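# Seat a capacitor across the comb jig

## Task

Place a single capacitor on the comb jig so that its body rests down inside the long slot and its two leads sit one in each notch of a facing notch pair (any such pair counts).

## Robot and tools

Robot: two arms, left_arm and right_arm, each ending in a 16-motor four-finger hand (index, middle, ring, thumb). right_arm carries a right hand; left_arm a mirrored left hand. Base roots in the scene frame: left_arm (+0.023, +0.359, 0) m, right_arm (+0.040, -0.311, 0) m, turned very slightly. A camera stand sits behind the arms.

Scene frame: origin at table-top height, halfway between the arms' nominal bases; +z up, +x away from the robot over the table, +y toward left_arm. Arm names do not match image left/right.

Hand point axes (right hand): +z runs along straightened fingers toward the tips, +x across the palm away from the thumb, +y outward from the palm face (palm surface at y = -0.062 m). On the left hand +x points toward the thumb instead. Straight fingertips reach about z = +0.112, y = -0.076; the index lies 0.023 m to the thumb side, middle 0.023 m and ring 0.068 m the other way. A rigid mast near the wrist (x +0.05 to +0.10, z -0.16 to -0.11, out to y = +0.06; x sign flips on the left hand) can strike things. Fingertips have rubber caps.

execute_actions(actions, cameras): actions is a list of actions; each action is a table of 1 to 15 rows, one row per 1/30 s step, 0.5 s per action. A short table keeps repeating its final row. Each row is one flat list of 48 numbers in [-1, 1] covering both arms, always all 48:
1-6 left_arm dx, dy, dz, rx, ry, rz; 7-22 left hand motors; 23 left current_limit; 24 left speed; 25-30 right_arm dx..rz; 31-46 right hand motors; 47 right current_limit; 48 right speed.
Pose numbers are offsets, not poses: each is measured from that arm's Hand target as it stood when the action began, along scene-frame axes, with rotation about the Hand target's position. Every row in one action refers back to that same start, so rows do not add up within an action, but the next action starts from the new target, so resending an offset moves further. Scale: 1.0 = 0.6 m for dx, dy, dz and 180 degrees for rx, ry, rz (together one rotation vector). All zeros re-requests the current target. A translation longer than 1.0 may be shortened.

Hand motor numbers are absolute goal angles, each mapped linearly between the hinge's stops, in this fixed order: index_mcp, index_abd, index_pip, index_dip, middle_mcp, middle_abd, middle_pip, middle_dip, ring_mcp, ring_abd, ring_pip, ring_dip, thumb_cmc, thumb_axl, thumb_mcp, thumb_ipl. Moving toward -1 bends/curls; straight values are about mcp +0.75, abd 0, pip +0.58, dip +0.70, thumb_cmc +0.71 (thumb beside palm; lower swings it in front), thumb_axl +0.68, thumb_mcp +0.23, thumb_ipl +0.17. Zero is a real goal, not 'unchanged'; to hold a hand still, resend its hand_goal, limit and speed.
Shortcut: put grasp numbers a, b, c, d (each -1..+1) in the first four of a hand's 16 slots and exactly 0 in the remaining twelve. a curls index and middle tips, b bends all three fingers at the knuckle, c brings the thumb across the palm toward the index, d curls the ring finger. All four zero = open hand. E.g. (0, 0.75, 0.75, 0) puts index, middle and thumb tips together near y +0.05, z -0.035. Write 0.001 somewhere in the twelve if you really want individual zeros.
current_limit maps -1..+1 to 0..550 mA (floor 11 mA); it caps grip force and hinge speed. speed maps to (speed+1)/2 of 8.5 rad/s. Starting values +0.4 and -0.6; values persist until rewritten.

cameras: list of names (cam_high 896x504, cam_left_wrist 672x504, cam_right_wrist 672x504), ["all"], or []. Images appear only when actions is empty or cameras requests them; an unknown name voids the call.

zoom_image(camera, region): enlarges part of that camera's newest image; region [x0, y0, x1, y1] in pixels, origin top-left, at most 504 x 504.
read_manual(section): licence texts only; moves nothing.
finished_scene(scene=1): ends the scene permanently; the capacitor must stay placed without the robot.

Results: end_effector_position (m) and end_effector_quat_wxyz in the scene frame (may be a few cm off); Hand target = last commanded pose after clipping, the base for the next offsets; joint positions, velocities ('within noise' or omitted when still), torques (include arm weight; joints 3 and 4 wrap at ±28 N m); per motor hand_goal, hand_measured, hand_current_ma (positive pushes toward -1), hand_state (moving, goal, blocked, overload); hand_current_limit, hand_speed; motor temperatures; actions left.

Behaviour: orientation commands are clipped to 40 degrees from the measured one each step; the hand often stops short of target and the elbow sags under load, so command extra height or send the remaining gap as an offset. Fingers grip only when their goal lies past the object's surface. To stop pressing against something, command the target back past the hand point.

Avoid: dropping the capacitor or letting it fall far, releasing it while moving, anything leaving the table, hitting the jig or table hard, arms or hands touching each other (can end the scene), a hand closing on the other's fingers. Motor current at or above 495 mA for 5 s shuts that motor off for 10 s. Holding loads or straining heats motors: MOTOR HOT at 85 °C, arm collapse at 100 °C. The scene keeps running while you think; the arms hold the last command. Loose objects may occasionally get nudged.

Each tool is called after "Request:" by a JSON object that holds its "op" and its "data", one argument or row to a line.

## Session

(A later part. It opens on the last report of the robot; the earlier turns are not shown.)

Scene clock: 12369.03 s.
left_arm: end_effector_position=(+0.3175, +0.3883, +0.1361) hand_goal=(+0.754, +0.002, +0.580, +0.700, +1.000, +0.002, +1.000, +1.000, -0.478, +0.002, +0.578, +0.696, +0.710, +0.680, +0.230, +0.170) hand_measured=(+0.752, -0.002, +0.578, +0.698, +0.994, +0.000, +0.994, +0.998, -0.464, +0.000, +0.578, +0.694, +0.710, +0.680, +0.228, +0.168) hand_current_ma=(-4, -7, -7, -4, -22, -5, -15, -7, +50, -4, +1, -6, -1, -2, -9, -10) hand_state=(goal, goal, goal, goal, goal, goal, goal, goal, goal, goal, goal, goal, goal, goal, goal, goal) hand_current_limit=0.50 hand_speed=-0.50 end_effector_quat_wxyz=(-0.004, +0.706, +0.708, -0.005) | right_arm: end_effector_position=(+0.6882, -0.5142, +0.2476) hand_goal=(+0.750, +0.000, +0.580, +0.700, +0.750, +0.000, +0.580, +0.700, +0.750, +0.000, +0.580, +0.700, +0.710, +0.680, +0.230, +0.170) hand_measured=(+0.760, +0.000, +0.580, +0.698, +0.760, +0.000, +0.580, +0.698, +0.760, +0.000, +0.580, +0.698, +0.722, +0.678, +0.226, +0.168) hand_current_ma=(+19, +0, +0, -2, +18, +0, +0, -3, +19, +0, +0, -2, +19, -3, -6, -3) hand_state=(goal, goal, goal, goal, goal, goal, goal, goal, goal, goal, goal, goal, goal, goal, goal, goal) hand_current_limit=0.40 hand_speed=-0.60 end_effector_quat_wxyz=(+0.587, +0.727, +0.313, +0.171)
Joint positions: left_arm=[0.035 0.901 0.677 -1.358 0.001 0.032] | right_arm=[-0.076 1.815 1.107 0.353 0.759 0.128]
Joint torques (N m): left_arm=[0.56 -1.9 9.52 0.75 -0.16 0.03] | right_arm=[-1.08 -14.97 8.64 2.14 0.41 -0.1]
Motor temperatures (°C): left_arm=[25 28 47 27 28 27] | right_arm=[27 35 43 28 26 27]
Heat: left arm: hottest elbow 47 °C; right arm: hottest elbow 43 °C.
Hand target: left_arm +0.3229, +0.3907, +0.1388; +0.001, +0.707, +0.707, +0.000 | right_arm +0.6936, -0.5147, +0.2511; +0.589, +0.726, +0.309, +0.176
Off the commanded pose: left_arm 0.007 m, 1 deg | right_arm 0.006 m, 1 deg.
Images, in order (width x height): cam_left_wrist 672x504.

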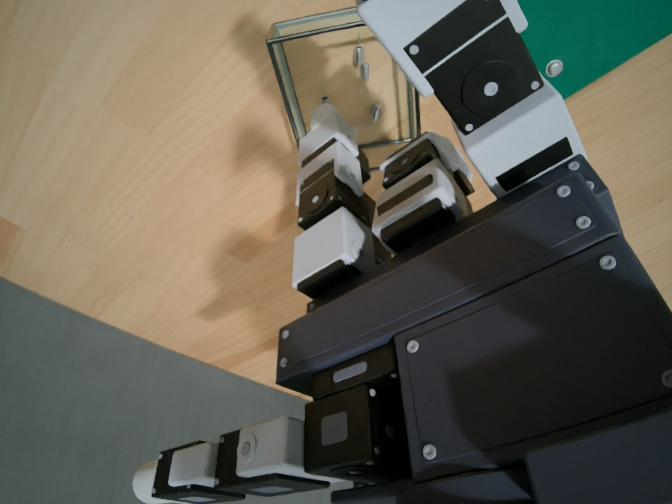

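Request:
{"op": "execute_actions", "data": {
  "actions": [
    [[0.0003,0.0004,0.001,0,0,0,0.753,0.001,0.58,0.7,1,0.001,1,1,-0.479,0.001,0.577,0.696,0.71,0.68,0.23,0.17,0.5,-0.5,0,0,0,0,0,0,0,0,0,0,0,0,0,0,0,0,0,0,0,0,0,0,0.4,-0.6],[0.0008,0.0013,0.001,0,0,0,0.753,0.001,0.58,0.7,1,0.001,1,1,-0.479,0.001,0.577,0.696,0.71,0.68,0.23,0.17,0.5,-0.5,0,0,0,0,0,0,0,0,0,0,0,0,0,0,0,0,0,0,0,0,0,0,0.4,-0.6],[0.0016,0.0026,0.001,0,0,0,0.753,0.001,0.58,0.7,1,0.001,1,1,-0.479,0.001,0.577,0.696,0.71,0.68,0.23,0.17,0.5,-0.5,0,0,0,0,0,0,0,0,0,0,0,0,0,0,0,0,0,0,0,0,0,0,0.4,-0.6],[0.0025,0.004,0.001,0,0,0,0.753,0.001,0.58,0.7,1,0.001,1,1,-0.479,0.001,0.577,0.696,0.71,0.68,0.23,0.17,0.5,-0.5,0,0,0,0,0,0,0,0,0,0,0,0,0,0,0,0,0,0,0,0,0,0,0.4,-0.6],[0.0034,0.0055,0.002,0,0,0,0.753,0.001,0.58,0.7,1,0.001,1,1,-0.479,0.001,0.577,0.696,0.71,0.68,0.23,0.17,0.5,-0.5,0,0,0,0,0,0,0,0,0,0,0,0,0,0,0,0,0,0,0,0,0,0,0.4,-0.6],[0.0044,0.0071,0.002,0,0,0,0.753,0.001,0.58,0.7,1,0.001,1,1,-0.479,0.001,0.577,0.696,0.71,0.68,0.23,0.17,0.5,-0.5,0,0,0,0,0,0,0,0,0,0,0,0,0,0,0,0,0,0,0,0,0,0,0.4,-0.6],[0.0053,0.0086,0.002,0,0,0,0.753,0.001,0.58,0.7,1,0.001,1,1,-0.479,0.001,0.577,0.696,0.71,0.68,0.23,0.17,0.5,-0.5,0,0,0,0,0,0,0,0,0,0,0,0,0,0,0,0,0,0,0,0,0,0,0.4,-0.6],[0.0063,0.0102,0.003,0,0,0,0.753,0.001,0.58,0.7,1,0.001,1,1,-0.479,0.001,0.577,0.696,0.71,0.68,0.23,0.17,0.5,-0.5,0,0,0,0,0,0,0,0,0,0,0,0,0,0,0,0,0,0,0,0,0,0,0.4,-0.6],[0.0072,0.0116,0.003,0,0,0,0.753,0.001,0.58,0.7,1,0.001,1,1,-0.479,0.001,0.577,0.696,0.71,0.68,0.23,0.17,0.5,-0.5,0,0,0,0,0,0,0,0,0,0,0,0,0,0,0,0,0,0,0,0,0,0,0.4,-0.6],[0.0081,0.013,0.003,0,0,0,0.753,0.001,0.58,0.7,1,0.001,1,1,-0.479,0.001,0.577,0.696,0.71,0.68,0.23,0.17,0.5,-0.5,0,0,0,0,0,0,0,0,0,0,0,0,0,0,0,0,0,0,0,0,0,0,0.4,-0.6],[0.0088,0.0142,0.003,0,0,0,0.753,0.001,0.58,0.7,1,0.001,1,1,-0.479,0.001,0.577,0.696,0.71,0.68,0.23,0.17,0.5,-0.5,0,0,0,0,0,0,0,0,0,0,0,0,0,0,0,0,0,0,0,0,0,0,0.4,-0.6],[0.0094,0.0152,0.003,0,0,0,0.753,0.001,0.58,0.7,1,0.001,1,1,-0.479,0.001,0.577,0.696,0.71,0.68,0.23,0.17,0.5,-0.5,0,0,0,0,0,0,0,0,0,0,0,0,0,0,0,0,0,0,0,0,0,0,0.4,-0.6],[0.0099,0.016,0.003,0,0,0,0.753,0.001,0.58,0.7,1,0.001,1,1,-0.479,0.001,0.577,0.696,0.71,0.68,0.23,0.17,0.5,-0.5,0,0,0,0,0,0,0,0,0,0,0,0,0,0,0,0,0,0,0,0,0,0,0.4,-0.6],[0.0102,0.0166,0.003,0,0,0,0.753,0.001,0.58,0.7,1,0.001,1,1,-0.479,0.001,0.577,0.696,0.71,0.68,0.23,0.17,0.5,-0.5,0,0,0,0,0,0,0,0,0,0,0,0,0,0,0,0,0,0,0,0,0,0,0.4,-0.6],[0.0105,0.017,0.003,0,0,0,0.753,0.001,0.58,0.7,1,0.001,1,1,-0.479,0.001,0.577,0.696,0.71,0.68,0.23,0.17,0.5,-0.5,0,0,0,0,0,0,0,0,0,0,0,0,0,0,0,0,0,0,0,0,0,0,0.4,-0.6]],
    [[0.0016,0.0026,0.001,0,0,0,0.753,0.001,0.58,0.7,1,0.001,1,1,-0.479,0.001,0.577,0.696,0.71,0.68,0.23,0.17,0.5,-0.5,0,0,0,0,0,0,0,0,0,0,0,0,0,0,0,0,0,0,0,0,0,0,0.4,-0.6],[0.0052,0.0084,0.001,0,0,0,0.753,0.001,0.58,0.7,1,0.001,1,1,-0.479,0.001,0.577,0.696,0.71,0.68,0.23,0.17,0.5,-0.5,0,0,0,0,0,0,0,0,0,0,0,0,0,0,0,0,0,0,0,0,0,0,0.4,-0.6],[0.01,0.0162,0.001,0,0,0,0.753,0.001,0.58,0.7,1,0.001,1,1,-0.479,0.001,0.577,0.696,0.71,0.68,0.23,0.17,0.5,-0.5,0,0,0,0,0,0,0,0,0,0,0,0,0,0,0,0,0,0,0,0,0,0,0.4,-0.6],[0.0145,0.0235,0.002,0,0,0,0.753,0.001,0.58,0.7,1,0.001,1,1,-0.479,0.001,0.577,0.696,0.71,0.68,0.23,0.17,0.5,-0.5,0,0,0,0,0,0,0,0,0,0,0,0,0,0,0,0,0,0,0,0,0,0,0.4,-0.6],[0.0189,0.0306,0.002,0,0,0,0.753,0.001,0.58,0.7,1,0.001,1,1,-0.479,0.001,0.577,0.696,0.71,0.68,0.23,0.17,0.5,-0.5,0,0,0,0,0,0,0,0,0,0,0,0,0,0,0,0,0,0,0,0,0,0,0.4,-0.6],[0.023,0.0372,0.002,0,0,0,0.753,0.001,0.58,0.7,1,0.001,1,1,-0.479,0.001,0.577,0.696,0.71,0.68,0.23,0.17,0.5,-0.5,0,0,0,0,0,0,0,0,0,0,0,0,0,0,0,0,0,0,0,0,0,0,0.4,-0.6],[0.0268,0.0434,0.002,0,0,0,0.753,0.001,0.58,0.7,1,0.001,1,1,-0.479,0.001,0.577,0.696,0.71,0.68,0.23,0.17,0.5,-0.5,0,0,0,0,0,0,0,0,0,0,0,0,0,0,0,0,0,0,0,0,0,0,0.4,-0.6],[0.0304,0.0492,0.003,0,0,0,0.753,0.001,0.58,0.7,1,0.001,1,1,-0.479,0.001,0.577,0.696,0.71,0.68,0.23,0.17,0.5,-0.5,0,0,0,0,0,0,0,0,0,0,0,0,0,0,0,0,0,0,0,0,0,0,0.4,-0.6],[0.0338,0.0547,0.003,0,0,0,0.753,0.001,0.58,0.7,1,0.001,1,1,-0.479,0.001,0.577,0.696,0.71,0.68,0.23,0.17,0.5,-0.5,0,0,0,0,0,0,0,0,0,0,0,0,0,0,0,0,0,0,0,0,0,0,0.4,-0.6],[0.0369,0.0597,0.003,0,0,0,0.753,0.001,0.58,0.7,1,0.001,1,1,-0.479,0.001,0.577,0.696,0.71,0.68,0.23,0.17,0.5,-0.5,0,0,0,0,0,0,0,0,0,0,0,0,0,0,0,0,0,0,0,0,0,0,0.4,-0.6],[0.0398,0.0644,0.003,0,0,0,0.753,0.001,0.58,0.7,1,0.001,1,1,-0.479,0.001,0.577,0.696,0.71,0.68,0.23,0.17,0.5,-0.5,0,0,0,0,0,0,0,0,0,0,0,0,0,0,0,0,0,0,0,0,0,0,0.4,-0.6],[0.0424,0.0686,0.003,0,0,0,0.753,0.001,0.58,0.7,1,0.001,1,1,-0.479,0.001,0.577,0.696,0.71,0.68,0.23,0.17,0.5,-0.5,0,0,0,0,0,0,0,0,0,0,0,0,0,0,0,0,0,0,0,0,0,0,0.4,-0.6],[0.0448,0.0725,0.003,0,0,0,0.753,0.001,0.58,0.7,1,0.001,1,1,-0.479,0.001,0.577,0.696,0.71,0.68,0.23,0.17,0.5,-0.5,0,0,0,0,0,0,0,0,0,0,0,0,0,0,0,0,0,0,0,0,0,0,0.4,-0.6],[0.047,0.076,0.003,0,0,0,0.753,0.001,0.58,0.7,1,0.001,1,1,-0.479,0.001,0.577,0.696,0.71,0.68,0.23,0.17,0.5,-0.5,0,0,0,0,0,0,0,0,0,0,0,0,0,0,0,0,0,0,0,0,0,0,0.4,-0.6],[0.0488,0.079,0.003,0,0,0,0.753,0.001,0.58,0.7,1,0.001,1,1,-0.479,0.001,0.577,0.696,0.71,0.68,0.23,0.17,0.5,-0.5,0,0,0,0,0,0,0,0,0,0,0,0,0,0,0,0,0,0,0,0,0,0,0.4,-0.6]],
    [[0.0017,0.0027,0,0,0,0,0.753,0.001,0.58,0.7,1,0.001,1,1,-0.479,0.001,0.577,0.696,0.71,0.68,0.23,0.17,0.5,-0.5,0,0,0,0,0,0,0,0,0,0,0,0,0,0,0,0,0,0,0,0,0,0,0.4,-0.6],[0.0031,0.005,0,0,0,0,0.753,0.001,0.58,0.7,1,0.001,1,1,-0.479,0.001,0.577,0.696,0.71,0.68,0.23,0.17,0.5,-0.5,0,0,0,0,0,0,0,0,0,0,0,0,0,0,0,0,0,0,0,0,0,0,0.4,-0.6],[0.0042,0.0068,0,0,0,0,0.753,0.001,0.58,0.7,1,0.001,1,1,-0.479,0.001,0.577,0.696,0.71,0.68,0.23,0.17,0.5,-0.5,0,0,0,0,0,0,0,0,0,0,0,0,0,0,0,0,0,0,0,0,0,0,0.4,-0.6],[0.0052,0.0084,0,0,0,0,0.753,0.001,0.58,0.7,1,0.001,1,1,-0.479,0.001,0.577,0.696,0.71,0.68,0.23,0.17,0.5,-0.5,0,0,0,0,0,0,0,0,0,0,0,0,0,0,0,0,0,0,0,0,0,0,0.4,-0.6],[0.0059,0.0095,0,0,0,0,0.753,0.001,0.58,0.7,1,0.001,1,1,-0.479,0.001,0.577,0.696,0.71,0.68,0.23,0.17,0.5,-0.5,0,0,0,0,0,0,0,0,0,0,0,0,0,0,0,0,0,0,0,0,0,0,0.4,-0.6],[0.0063,0.0102,0,0,0,0,0.753,0.001,0.58,0.7,1,0.001,1,1,-0.479,0.001,0.577,0.696,0.71,0.68,0.23,0.17,0.5,-0.5,0,0,0,0,0,0,0,0,0,0,0,0,0,0,0,0,0,0,0,0,0,0,0.4,-0.6],[0.0065,0.0105,0,0,0,0,0.753,0.001,0.58,0.7,1,0.001,1,1,-0.479,0.001,0.577,0.696,0.71,0.68,0.23,0.17,0.5,-0.5,0,0,0,0,0,0,0,0,0,0,0,0,0,0,0,0,0,0,0,0,0,0,0.4,-0.6]]
  ],
  "cameras": ["cam_left_wrist"]
}}

Request:
{"op": "zoom_image", "data": {
  "camera": "cam_left_wrist",
  "region": [180, 0, 420, 180]
}}

Scene clock: 12479.97 s.
left_arm: end_effector_position=(+0.3397, +0.4463, +0.1211) hand_goal=(+0.754, +0.002, +0.580, +0.700, +1.000, +0.002, +1.000, +1.000, -0.478, +0.002, +0.578, +0.696, +0.710, +0.680, +0.230, +0.170) hand_measured=(+0.756, -0.006, +0.580, +0.698, +0.994, +0.000, +0.994, +0.998, -0.464, +0.000, +0.578, +0.694, +0.710, +0.680, +0.228, +0.168) hand_current_ma=(+4, -23, +0, -4, -22, -5, -15, -7, +50, -4, +1, -6, -1, -2, -9, -10) hand_state=(goal, goal, goal, goal, goal, goal, goal, goal, goal, goal, goal, goal, goal, goal, goal, goal) hand_current_limit=0.50 hand_speed=-0.50 end_effector_quat_wxyz=(-0.015, +0.705, +0.708, -0.023) | right_arm: end_effector_position=(+0.6882, -0.5142, +0.2476) hand_goal=(+0.750, +0.000, +0.580, +0.700, +0.750, +0.000, +0.580, +0.700, +0.750, +0.000, +0.580, +0.700, +0.710, +0.680, +0.230, +0.170) hand_measured=(+0.760, +0.000, +0.580, +0.698, +0.760, +0.000, +0.580, +0.698, +0.760, +0.000, +0.580, +0.698, +0.722, +0.678, +0.226, +0.168) hand_current_ma=(+19, +0, +0, -2, +18, +0, +0, -3, +19, +0, +0, -2, +19, -3, -6, -3) hand_state=(goal, goal, goal, goal, goal, goal, goal, goal, goal, goal, goal, goal, goal, goal, goal, goal) hand_current_limit=0.40 hand_speed=-0.60 end_effector_quat_wxyz=(+0.587, +0.727, +0.313, +0.171)
Joint positions: left_arm=[0.272 1.047 0.729 -1.308 -0.002 0.267] | right_arm=[-0.076 1.815 1.107 0.353 0.759 0.128]
Joint torques (N m): left_arm=[0.5 -3.31 12.94 0.72 0 0.04] | right_arm=[-0.91 -15.27 8.79 2.06 0.37 -0.09]
Motor temperatures (°C): left_arm=[25 28 42 27 28 27] | right_arm=[27 35 43 28 26 27]
Heat: left arm: hottest elbow 42 °C; right arm: hottest elbow 43 °C.
Hand target: left_arm +0.3624, +0.4546, +0.1426; +0.001, +0.707, +0.707, +0.000 | right_arm +0.6936, -0.5147, +0.2511; +0.589, +0.726, +0.309, +0.176
Off the commanded pose: left_arm 0.032 m, 3 deg | right_arm 0.006 m, 1 deg.
Images, in order (width x height): cam_left_wrist 672x504.

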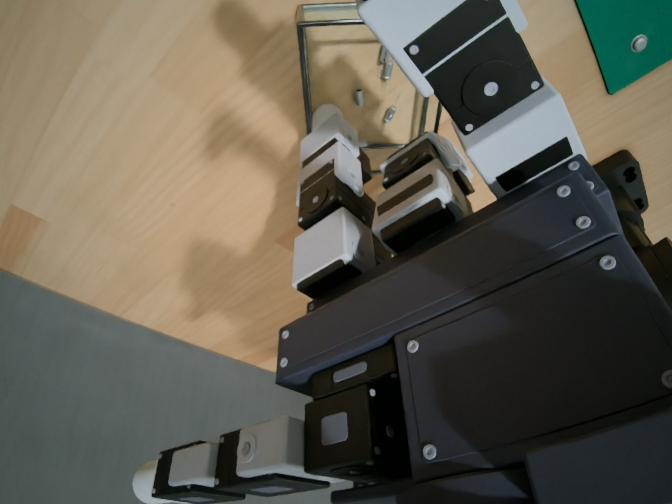

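Scaled by 2.100 from the camera's 672x504 image, which has a finer 960x720 frame.

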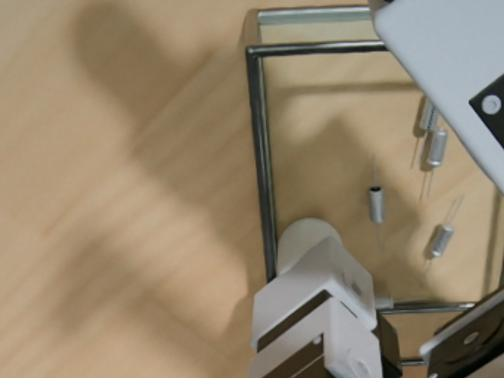

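Request:
{"op": "execute_actions", "data": {
  "actions": [
    [[0,0,0,0,0,0,0.78,-0.05,0.58,0.7,1,0.001,1,1,-0.479,0.001,0.577,0.696,0.71,0.68,0.23,0.17,0.5,-0.6,0,0,0,0,0,0,0,0,0,0,0,0,0,0,0,0,0,0,0,0,0,0,0.4,-0.6],[0,0,0,0,0,0,0.78,-0.11,0.58,0.7,1,0.001,1,1,-0.479,0.001,0.577,0.696,0.71,0.68,0.23,0.17,0.5,-0.6,0,0,0,0,0,0,0,0,0,0,0,0,0,0,0,0,0,0,0,0,0,0,0.4,-0.6]],
    [[-0.005,-0.008,0.01,0,0,0,0.78,-0.11,0.58,0.7,1,0.001,1,1,-0.479,0.001,0.577,0.696,0.71,0.68,0.23,0.17,0.5,-0.6,0,0,0,0,0,0,0,0,0,0,0,0,0,0,0,0,0,0,0,0,0,0,0.4,-0.6],[-0.012,-0.02,0.025,0,0,0,0.78,-0.11,0.58,0.7,1,0.001,1,1,-0.479,0.001,0.577,0.696,0.71,0.68,0.23,0.17,0.5,-0.6,0,0,0,0,0,0,0,0,0,0,0,0,0,0,0,0,0,0,0,0,0,0,0.4,-0.6],[-0.016,-0.028,0.05,0,0,0,0.78,-0.11,0.58,0.7,1,0.001,1,1,-0.479,0.001,0.577,0.696,0.71,0.68,0.23,0.17,0.5,-0.6,0,0,0,0,0,0,0,0,0,0,0,0,0,0,0,0,0,0,0,0,0,0,0.4,-0.6],[-0.016,-0.028,0.08,0,0,0,0.78,-0.11,0.58,0.7,1,0.001,1,1,-0.479,0.001,0.577,0.696,0.71,0.68,0.23,0.17,0.5,-0.6,0,0,0,0,0,0,0,0,0,0,0,0,0,0,0,0,0,0,0,0,0,0,0.4,-0.6],[-0.016,-0.028,0.11,0,0,0,0.78,-0.11,0.58,0.7,1,0.001,1,1,-0.479,0.001,0.577,0.696,0.71,0.68,0.23,0.17,0.5,-0.6,0,0,0,0,0,0,0,0,0,0,0,0,0,0,0,0,0,0,0,0,0,0,0.4,-0.6],[-0.016,-0.028,0.13,0,0,0,0.78,-0.11,0.58,0.7,1,0.001,1,1,-0.479,0.001,0.577,0.696,0.71,0.68,0.23,0.17,0.5,-0.6,0,0,0,0,0,0,0,0,0,0,0,0,0,0,0,0,0,0,0,0,0,0,0.4,-0.6],[-0.016,-0.028,0.14,0,0,0,0.78,-0.11,0.58,0.7,1,0.001,1,1,-0.479,0.001,0.577,0.696,0.71,0.68,0.23,0.17,0.5,-0.6,0,0,0,0,0,0,0,0,0,0,0,0,0,0,0,0,0,0,0,0,0,0,0.4,-0.6]]
  ],
  "cameras": ["cam_left_wrist"]
}}

Request:
{"op": "zoom_image", "data": {
  "camera": "cam_left_wrist",
  "region": [180, 0, 420, 180]
}}

Scene clock: 12518.93 s.
left_arm: end_effector_position=(+0.3407, +0.4373, +0.2080) hand_goal=(+0.780, -0.110, +0.580, +0.700, +1.000, +0.002, +1.000, +1.000, -0.478, +0.002, +0.578, +0.696, +0.710, +0.680, +0.230, +0.170) hand_measured=(+0.780, -0.106, +0.582, +0.700, +0.994, +0.000, +0.994, +0.998, -0.464, +0.000, +0.578, +0.694, +0.710, +0.680, +0.228, +0.168) hand_current_ma=(-1, +10, +3, -1, -22, -4, -15, -7, +50, -4, +1, -6, -1, -2, -9, -10) hand_state=(goal, goal, goal, goal, goal, goal, goal, goal, goal, goal, goal, goal, goal, goal, goal, goal) hand_current_limit=0.50 hand_speed=-0.60 end_effector_quat_wxyz=(-0.006, +0.708, +0.706, -0.012) | right_arm: end_effector_position=(+0.6882, -0.5142, +0.2476) hand_goal=(+0.750, +0.000, +0.580, +0.700, +0.750, +0.000, +0.580, +0.700, +0.750, +0.000, +0.580, +0.700, +0.710, +0.680, +0.230, +0.170) hand_measured=(+0.760, +0.000, +0.580, +0.698, +0.760, +0.000, +0.580, +0.698, +0.760, +0.000, +0.580, +0.698, +0.722, +0.678, +0.226, +0.168) hand_current_ma=(+19, +0, +0, -2, +18, +0, +0, -3, +19, +0, +0, -2, +19, -3, -6, -3) hand_state=(goal, goal, goal, goal, goal, goal, goal, goal, goal, goal, goal, goal, goal, goal, goal, goal) hand_current_limit=0.40 hand_speed=-0.60 end_effector_quat_wxyz=(+0.587, +0.727, +0.313, +0.171)
Joint positions: left_arm=[0.24 0.973 0.91 -1.536 0.002 0.241] | right_arm=[-0.076 1.815 1.107 0.353 0.759 0.128]
Joint torques (N m): left_arm=[-0.85 -2.84 12.7 0.02 -0.11 -0.18] | right_arm=[-0.79 -15.09 8.83 2.07 0.4 -0.08]
Heat: left arm: hottest elbow 44 °C; right arm: hottest elbow 43 °C.
Hand target: left_arm +0.3527, +0.4378, +0.2265; +0.001, +0.707, +0.707, +0.000 | right_arm +0.6936, -0.5147, +0.2511; +0.589, +0.726, +0.309, +0.176
Off the commanded pose: left_arm 0.022 m, 2 deg | right_arm 0.006 m, 1 deg.
Images, in order (width x height): cam_left_wrist 672x504.

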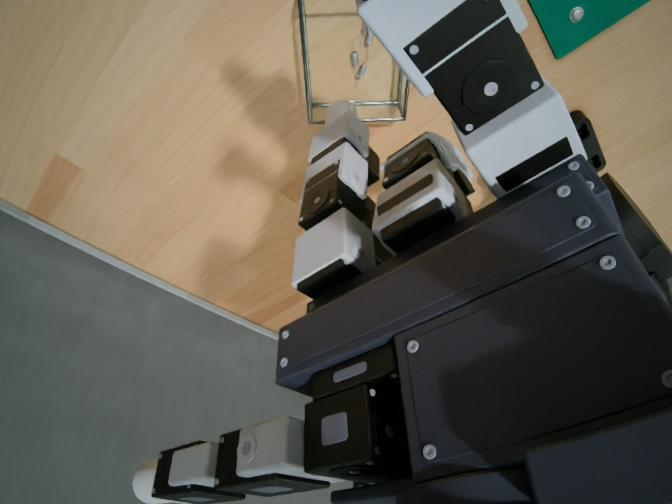

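Scaled by 2.100 from the camera's 672x504 image, which has a finer 960x720 frame.

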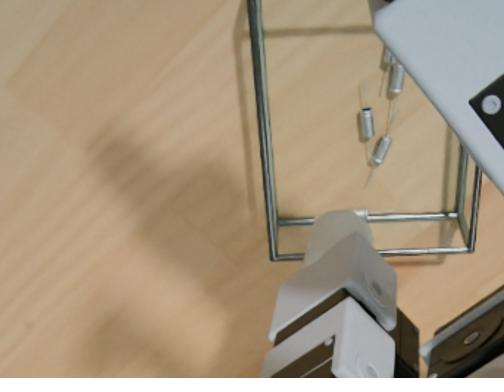

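Request:
{"op": "execute_actions", "data": {
  "actions": [
    [[0,0,0,0,0,0,1,0.001,1,1,1,0.001,1,1,-0.479,0.001,0.577,0.696,0.71,0.68,0.23,0.17,0.5,-0.2,0,0,0,0,0,0,0,0,0,0,0,0,0,0,0,0,0,0,0,0,0,0,0.4,-0.6]]
  ],
  "cameras": ["cam_left_wrist","cam_high"]
}}

Request:
{"op": "zoom_image", "data": {
  "camera": "cam_left_wrist",
  "region": [240, 0, 480, 180]
}}

Scene clock: 12532.10 s.
left_arm: end_effector_position=(+0.3402, +0.4372, +0.2077) hand_goal=(+1.000, +0.002, +1.000, +1.000, +1.000, +0.002, +1.000, +1.000, -0.478, +0.002, +0.578, +0.696, +0.710, +0.680, +0.230, +0.170) hand_measured=(+0.992, -0.002, +0.992, +0.996, +0.994, +0.000, +0.994, +0.998, -0.464, +0.000, +0.578, +0.694, +0.710, +0.680, +0.228, +0.168) hand_current_ma=(-29, -7, -23, -10, -22, -4, -15, -7, +50, -4, +1, -6, -1, -2, -9, -10) hand_state=(goal, goal, goal, goal, goal, goal, goal, goal, goal, goal, goal, goal, goal, goal, goal, goal) hand_current_limit=0.50 hand_speed=-0.20 end_effector_quat_wxyz=(-0.007, +0.707, +0.707, -0.013) | right_arm: end_effector_position=(+0.6882, -0.5142, +0.2476) hand_goal=(+0.750, +0.000, +0.580, +0.700, +0.750, +0.000, +0.580, +0.700, +0.750, +0.000, +0.580, +0.700, +0.710, +0.680, +0.230, +0.170) hand_measured=(+0.760, +0.000, +0.580, +0.698, +0.760, +0.000, +0.580, +0.698, +0.760, +0.000, +0.580, +0.698, +0.722, +0.678, +0.226, +0.168) hand_current_ma=(+19, +0, +0, -2, +18, +0, +0, -3, +19, +0, +0, -2, +19, -3, -6, -3) hand_state=(goal, goal, goal, goal, goal, goal, goal, goal, goal, goal, goal, goal, goal, goal, goal, goal) hand_current_limit=0.40 hand_speed=-0.60 end_effector_quat_wxyz=(+0.587, +0.727, +0.313, +0.171)
Joint positions: left_arm=[0.239 0.973 0.91 -1.538 0.002 0.239] | right_arm=[-0.076 1.815 1.107 0.353 0.759 0.128]
Joint torques (N m): left_arm=[-0.91 -2.84 12.83 0.06 -0.14 -0.17] | right_arm=[-0.85 -14.97 8.73 2.17 0.38 -0.11]
Heat: left arm: hottest elbow 45 °C; right arm: hottest elbow 43 °C.
Hand target: left_arm +0.3528, +0.4378, +0.2264; +0.001, +0.707, +0.707, +0.000 | right_arm +0.6936, -0.5147, +0.2511; +0.589, +0.726, +0.309, +0.176
Off the commanded pose: left_arm 0.023 m, 2 deg | right_arm 0.006 m, 1 deg.
Images, in order (width x height): cam_high 896x504, cam_left_wrist 672x504.

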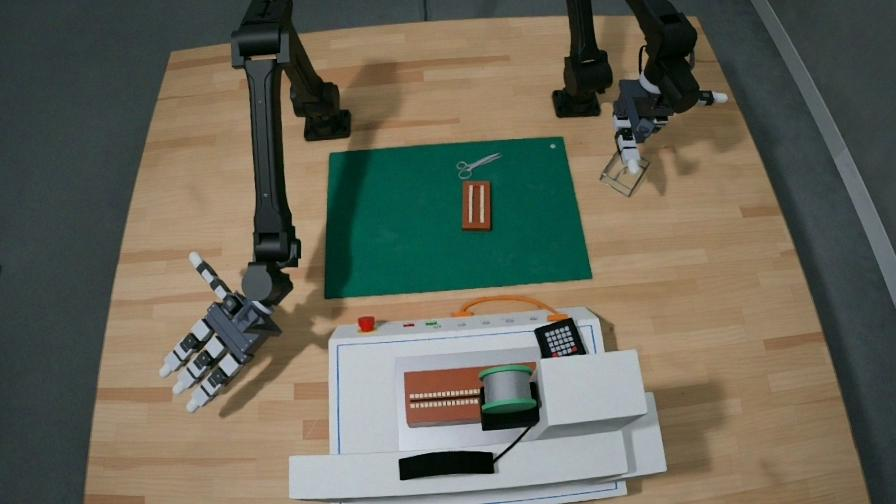

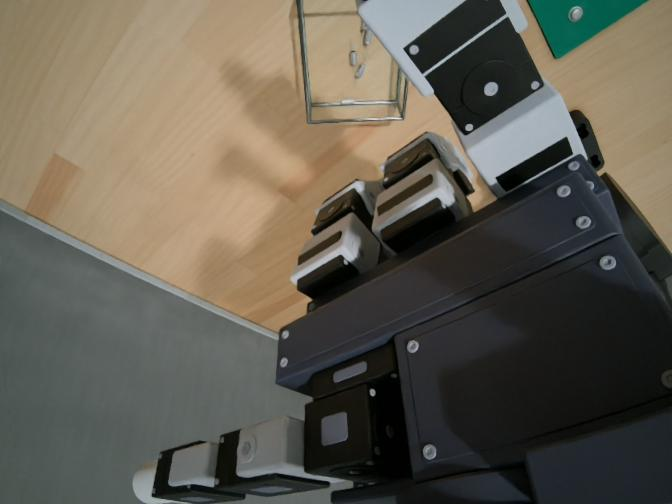

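Scaled by 2.100 from the camera's 672x504 image, which has a finer 960x720 frame.

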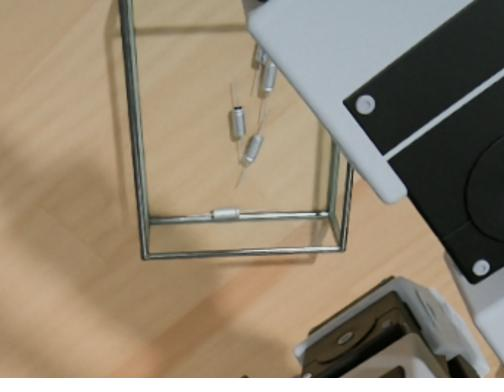

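Request:
{"op": "execute_actions", "data": {
  "actions": [
    [[-0.01,-0.01,0,0,0,0,0.9,0.001,0.8,0.85,1,0.001,1,1,-0.479,0.001,0.577,0.696,0.71,0.68,0.23,0.17,0.5,-0.5,0,0,0,0,0,0,0,0,0,0,0,0,0,0,0,0,0,0,0,0,0,0,0.4,-0.6],[-0.03,-0.03,0,0,0,0,0.753,0.001,0.58,0.7,1,0.001,1,1,-0.479,0.001,0.577,0.696,0.71,0.68,0.23,0.17,0.5,-0.5,0,0,0,0,0,0,0,0,0,0,0,0,0,0,0,0,0,0,0,0,0,0,0.4,-0.6],[-0.055,-0.055,0,0,0,0,0.753,0.001,0.58,0.7,1,0.001,1,1,-0.479,0.001,0.577,0.696,0.71,0.68,0.23,0.17,0.5,-0.5,0,0,0,0,0,0,0,0,0,0,0,0,0,0,0,0,0,0,0,0,0,0,0.4,-0.6],[-0.07,-0.07,0,0,0,0,0.753,0.001,0.58,0.7,1,0.001,1,1,-0.479,0.001,0.577,0.696,0.71,0.68,0.23,0.17,0.5,-0.5,0,0,0,0,0,0,0,0,0,0,0,0,0,0,0,0,0,0,0,0,0,0,0.4,-0.6],[-0.0763,-0.0763,0,0,0,0,0.753,0.001,0.58,0.7,1,0.001,1,1,-0.479,0.001,0.577,0.696,0.71,0.68,0.23,0.17,0.5,-0.5,0,0,0,0,0,0,0,0,0,0,0,0,0,0,0,0,0,0,0,0,0,0,0.4,-0.6]],
    [[0,0,-0.015,0,0,0,0.753,0.001,0.58,0.7,1,0.001,1,1,-0.479,0.001,0.577,0.696,0.71,0.68,0.23,0.17,0.5,-0.5,0,0,0,0,0,0,0,0,0,0,0,0,0,0,0,0,0,0,0,0,0,0,0.4,-0.6],[0,0,-0.045,0,0,0,0.753,0.001,0.58,0.7,1,0.001,1,1,-0.479,0.001,0.577,0.696,0.71,0.68,0.23,0.17,0.5,-0.5,0,0,0,0,0,0,0,0,0,0,0,0,0,0,0,0,0,0,0,0,0,0,0.4,-0.6],[0,0,-0.085,0,0,0,0.753,0.001,0.58,0.7,1,0.001,1,1,-0.479,0.001,0.577,0.696,0.71,0.68,0.23,0.17,0.5,-0.5,0,0,0,0,0,0,0,0,0,0,0,0,0,0,0,0,0,0,0,0,0,0,0.4,-0.6],[0,0,-0.12,0,0,0,0.753,0.001,0.58,0.7,1,0.001,1,1,-0.479,0.001,0.577,0.696,0.71,0.68,0.23,0.17,0.5,-0.5,0,0,0,0,0,0,0,0,0,0,0,0,0,0,0,0,0,0,0,0,0,0,0.4,-0.6],[0,0,-0.145,0,0,0,0.753,0.001,0.58,0.7,1,0.001,1,1,-0.479,0.001,0.577,0.696,0.71,0.68,0.23,0.17,0.5,-0.5,0,0,0,0,0,0,0,0,0,0,0,0,0,0,0,0,0,0,0,0,0,0,0.4,-0.6],[0,0,-0.1532,0,0,0,0.753,0.001,0.58,0.7,1,0.001,1,1,-0.479,0.001,0.577,0.696,0.71,0.68,0.23,0.17,0.5,-0.5,0,0,0,0,0,0,0,0,0,0,0,0,0,0,0,0,0,0,0,0,0,0,0.4,-0.6]]
  ],
  "cameras": ["cam_left_wrist"]
}}

Request:
{"op": "zoom_image", "data": {
  "camera": "cam_left_wrist",
  "region": [180, 0, 420, 180]
}}

Scene clock: 12642.33 s.
left_arm: end_effector_position=(+0.3035, +0.3940, +0.1352) hand_goal=(+0.754, +0.002, +0.580, +0.700, +1.000, +0.002, +1.000, +1.000, -0.478, +0.002, +0.578, +0.696, +0.710, +0.680, +0.230, +0.170) hand_measured=(+0.750, +0.006, +0.576, +0.698, +0.994, +0.000, +0.994, +0.998, -0.462, +0.000, +0.580, +0.694, +0.710, +0.680, +0.226, +0.168) hand_current_ma=(-12, +7, -10, -6, -19, -2, -14, -7, +57, -3, +3, -6, +1, -2, -15, -9) hand_state=(goal, goal, goal, goal, goal, goal, goal, goal, goal, goal, goal, goal, goal, goal, goal, goal) hand_current_limit=0.50 hand_speed=-0.50 end_effector_quat_wxyz=(-0.001, +0.708, +0.707, -0.001) | right_arm: end_effector_position=(+0.6882, -0.5142, +0.2476) hand_goal=(+0.750, +0.000, +0.580, +0.700, +0.750, +0.000, +0.580, +0.700, +0.750, +0.000, +0.580, +0.700, +0.710, +0.680, +0.230, +0.170) hand_measured=(+0.760, +0.000, +0.580, +0.698, +0.760, +0.000, +0.580, +0.698, +0.760, +0.000, +0.580, +0.698, +0.722, +0.678, +0.226, +0.168) hand_current_ma=(+19, +0, +0, -2, +18, +0, +0, -3, +19, +0, +0, -2, +19, -3, -6, -3) hand_state=(goal, goal, goal, goal, goal, goal, goal, goal, goal, goal, goal, goal, goal, goal, goal, goal) hand_current_limit=0.40 hand_speed=-0.60 end_effector_quat_wxyz=(+0.587, +0.727, +0.313, +0.171)
Joint positions: left_arm=[0.066 0.848 0.647 -1.372 -0.001 0.067] | right_arm=[-0.076 1.815 1.107 0.353 0.759 0.128]
Joint torques (N m): left_arm=[-0.97 -1.08 9.07 0.7 -0.04 -0.18] | right_arm=[-0.79 -14.97 8.81 2.1 0.36 -0.08]
Motor temperatures (°C): left_arm=[25 28 48 27 28 27] | right_arm=[27 35 43 28 26 27]
Heat: left arm: hottest elbow 48 °C; right arm: hottest elbow 43 °C.
Hand target: left_arm +0.3070, +0.3920, +0.1345; +0.001, +0.707, +0.707, +0.000 | right_arm +0.6936, -0.5147, +0.2511; +0.589, +0.726, +0.309, +0.176
Off the commanded pose: left_arm 0.004 m, 0 deg | right_arm 0.006 m, 1 deg.
Images, in order (width x height): cam_left_wrist 672x504.

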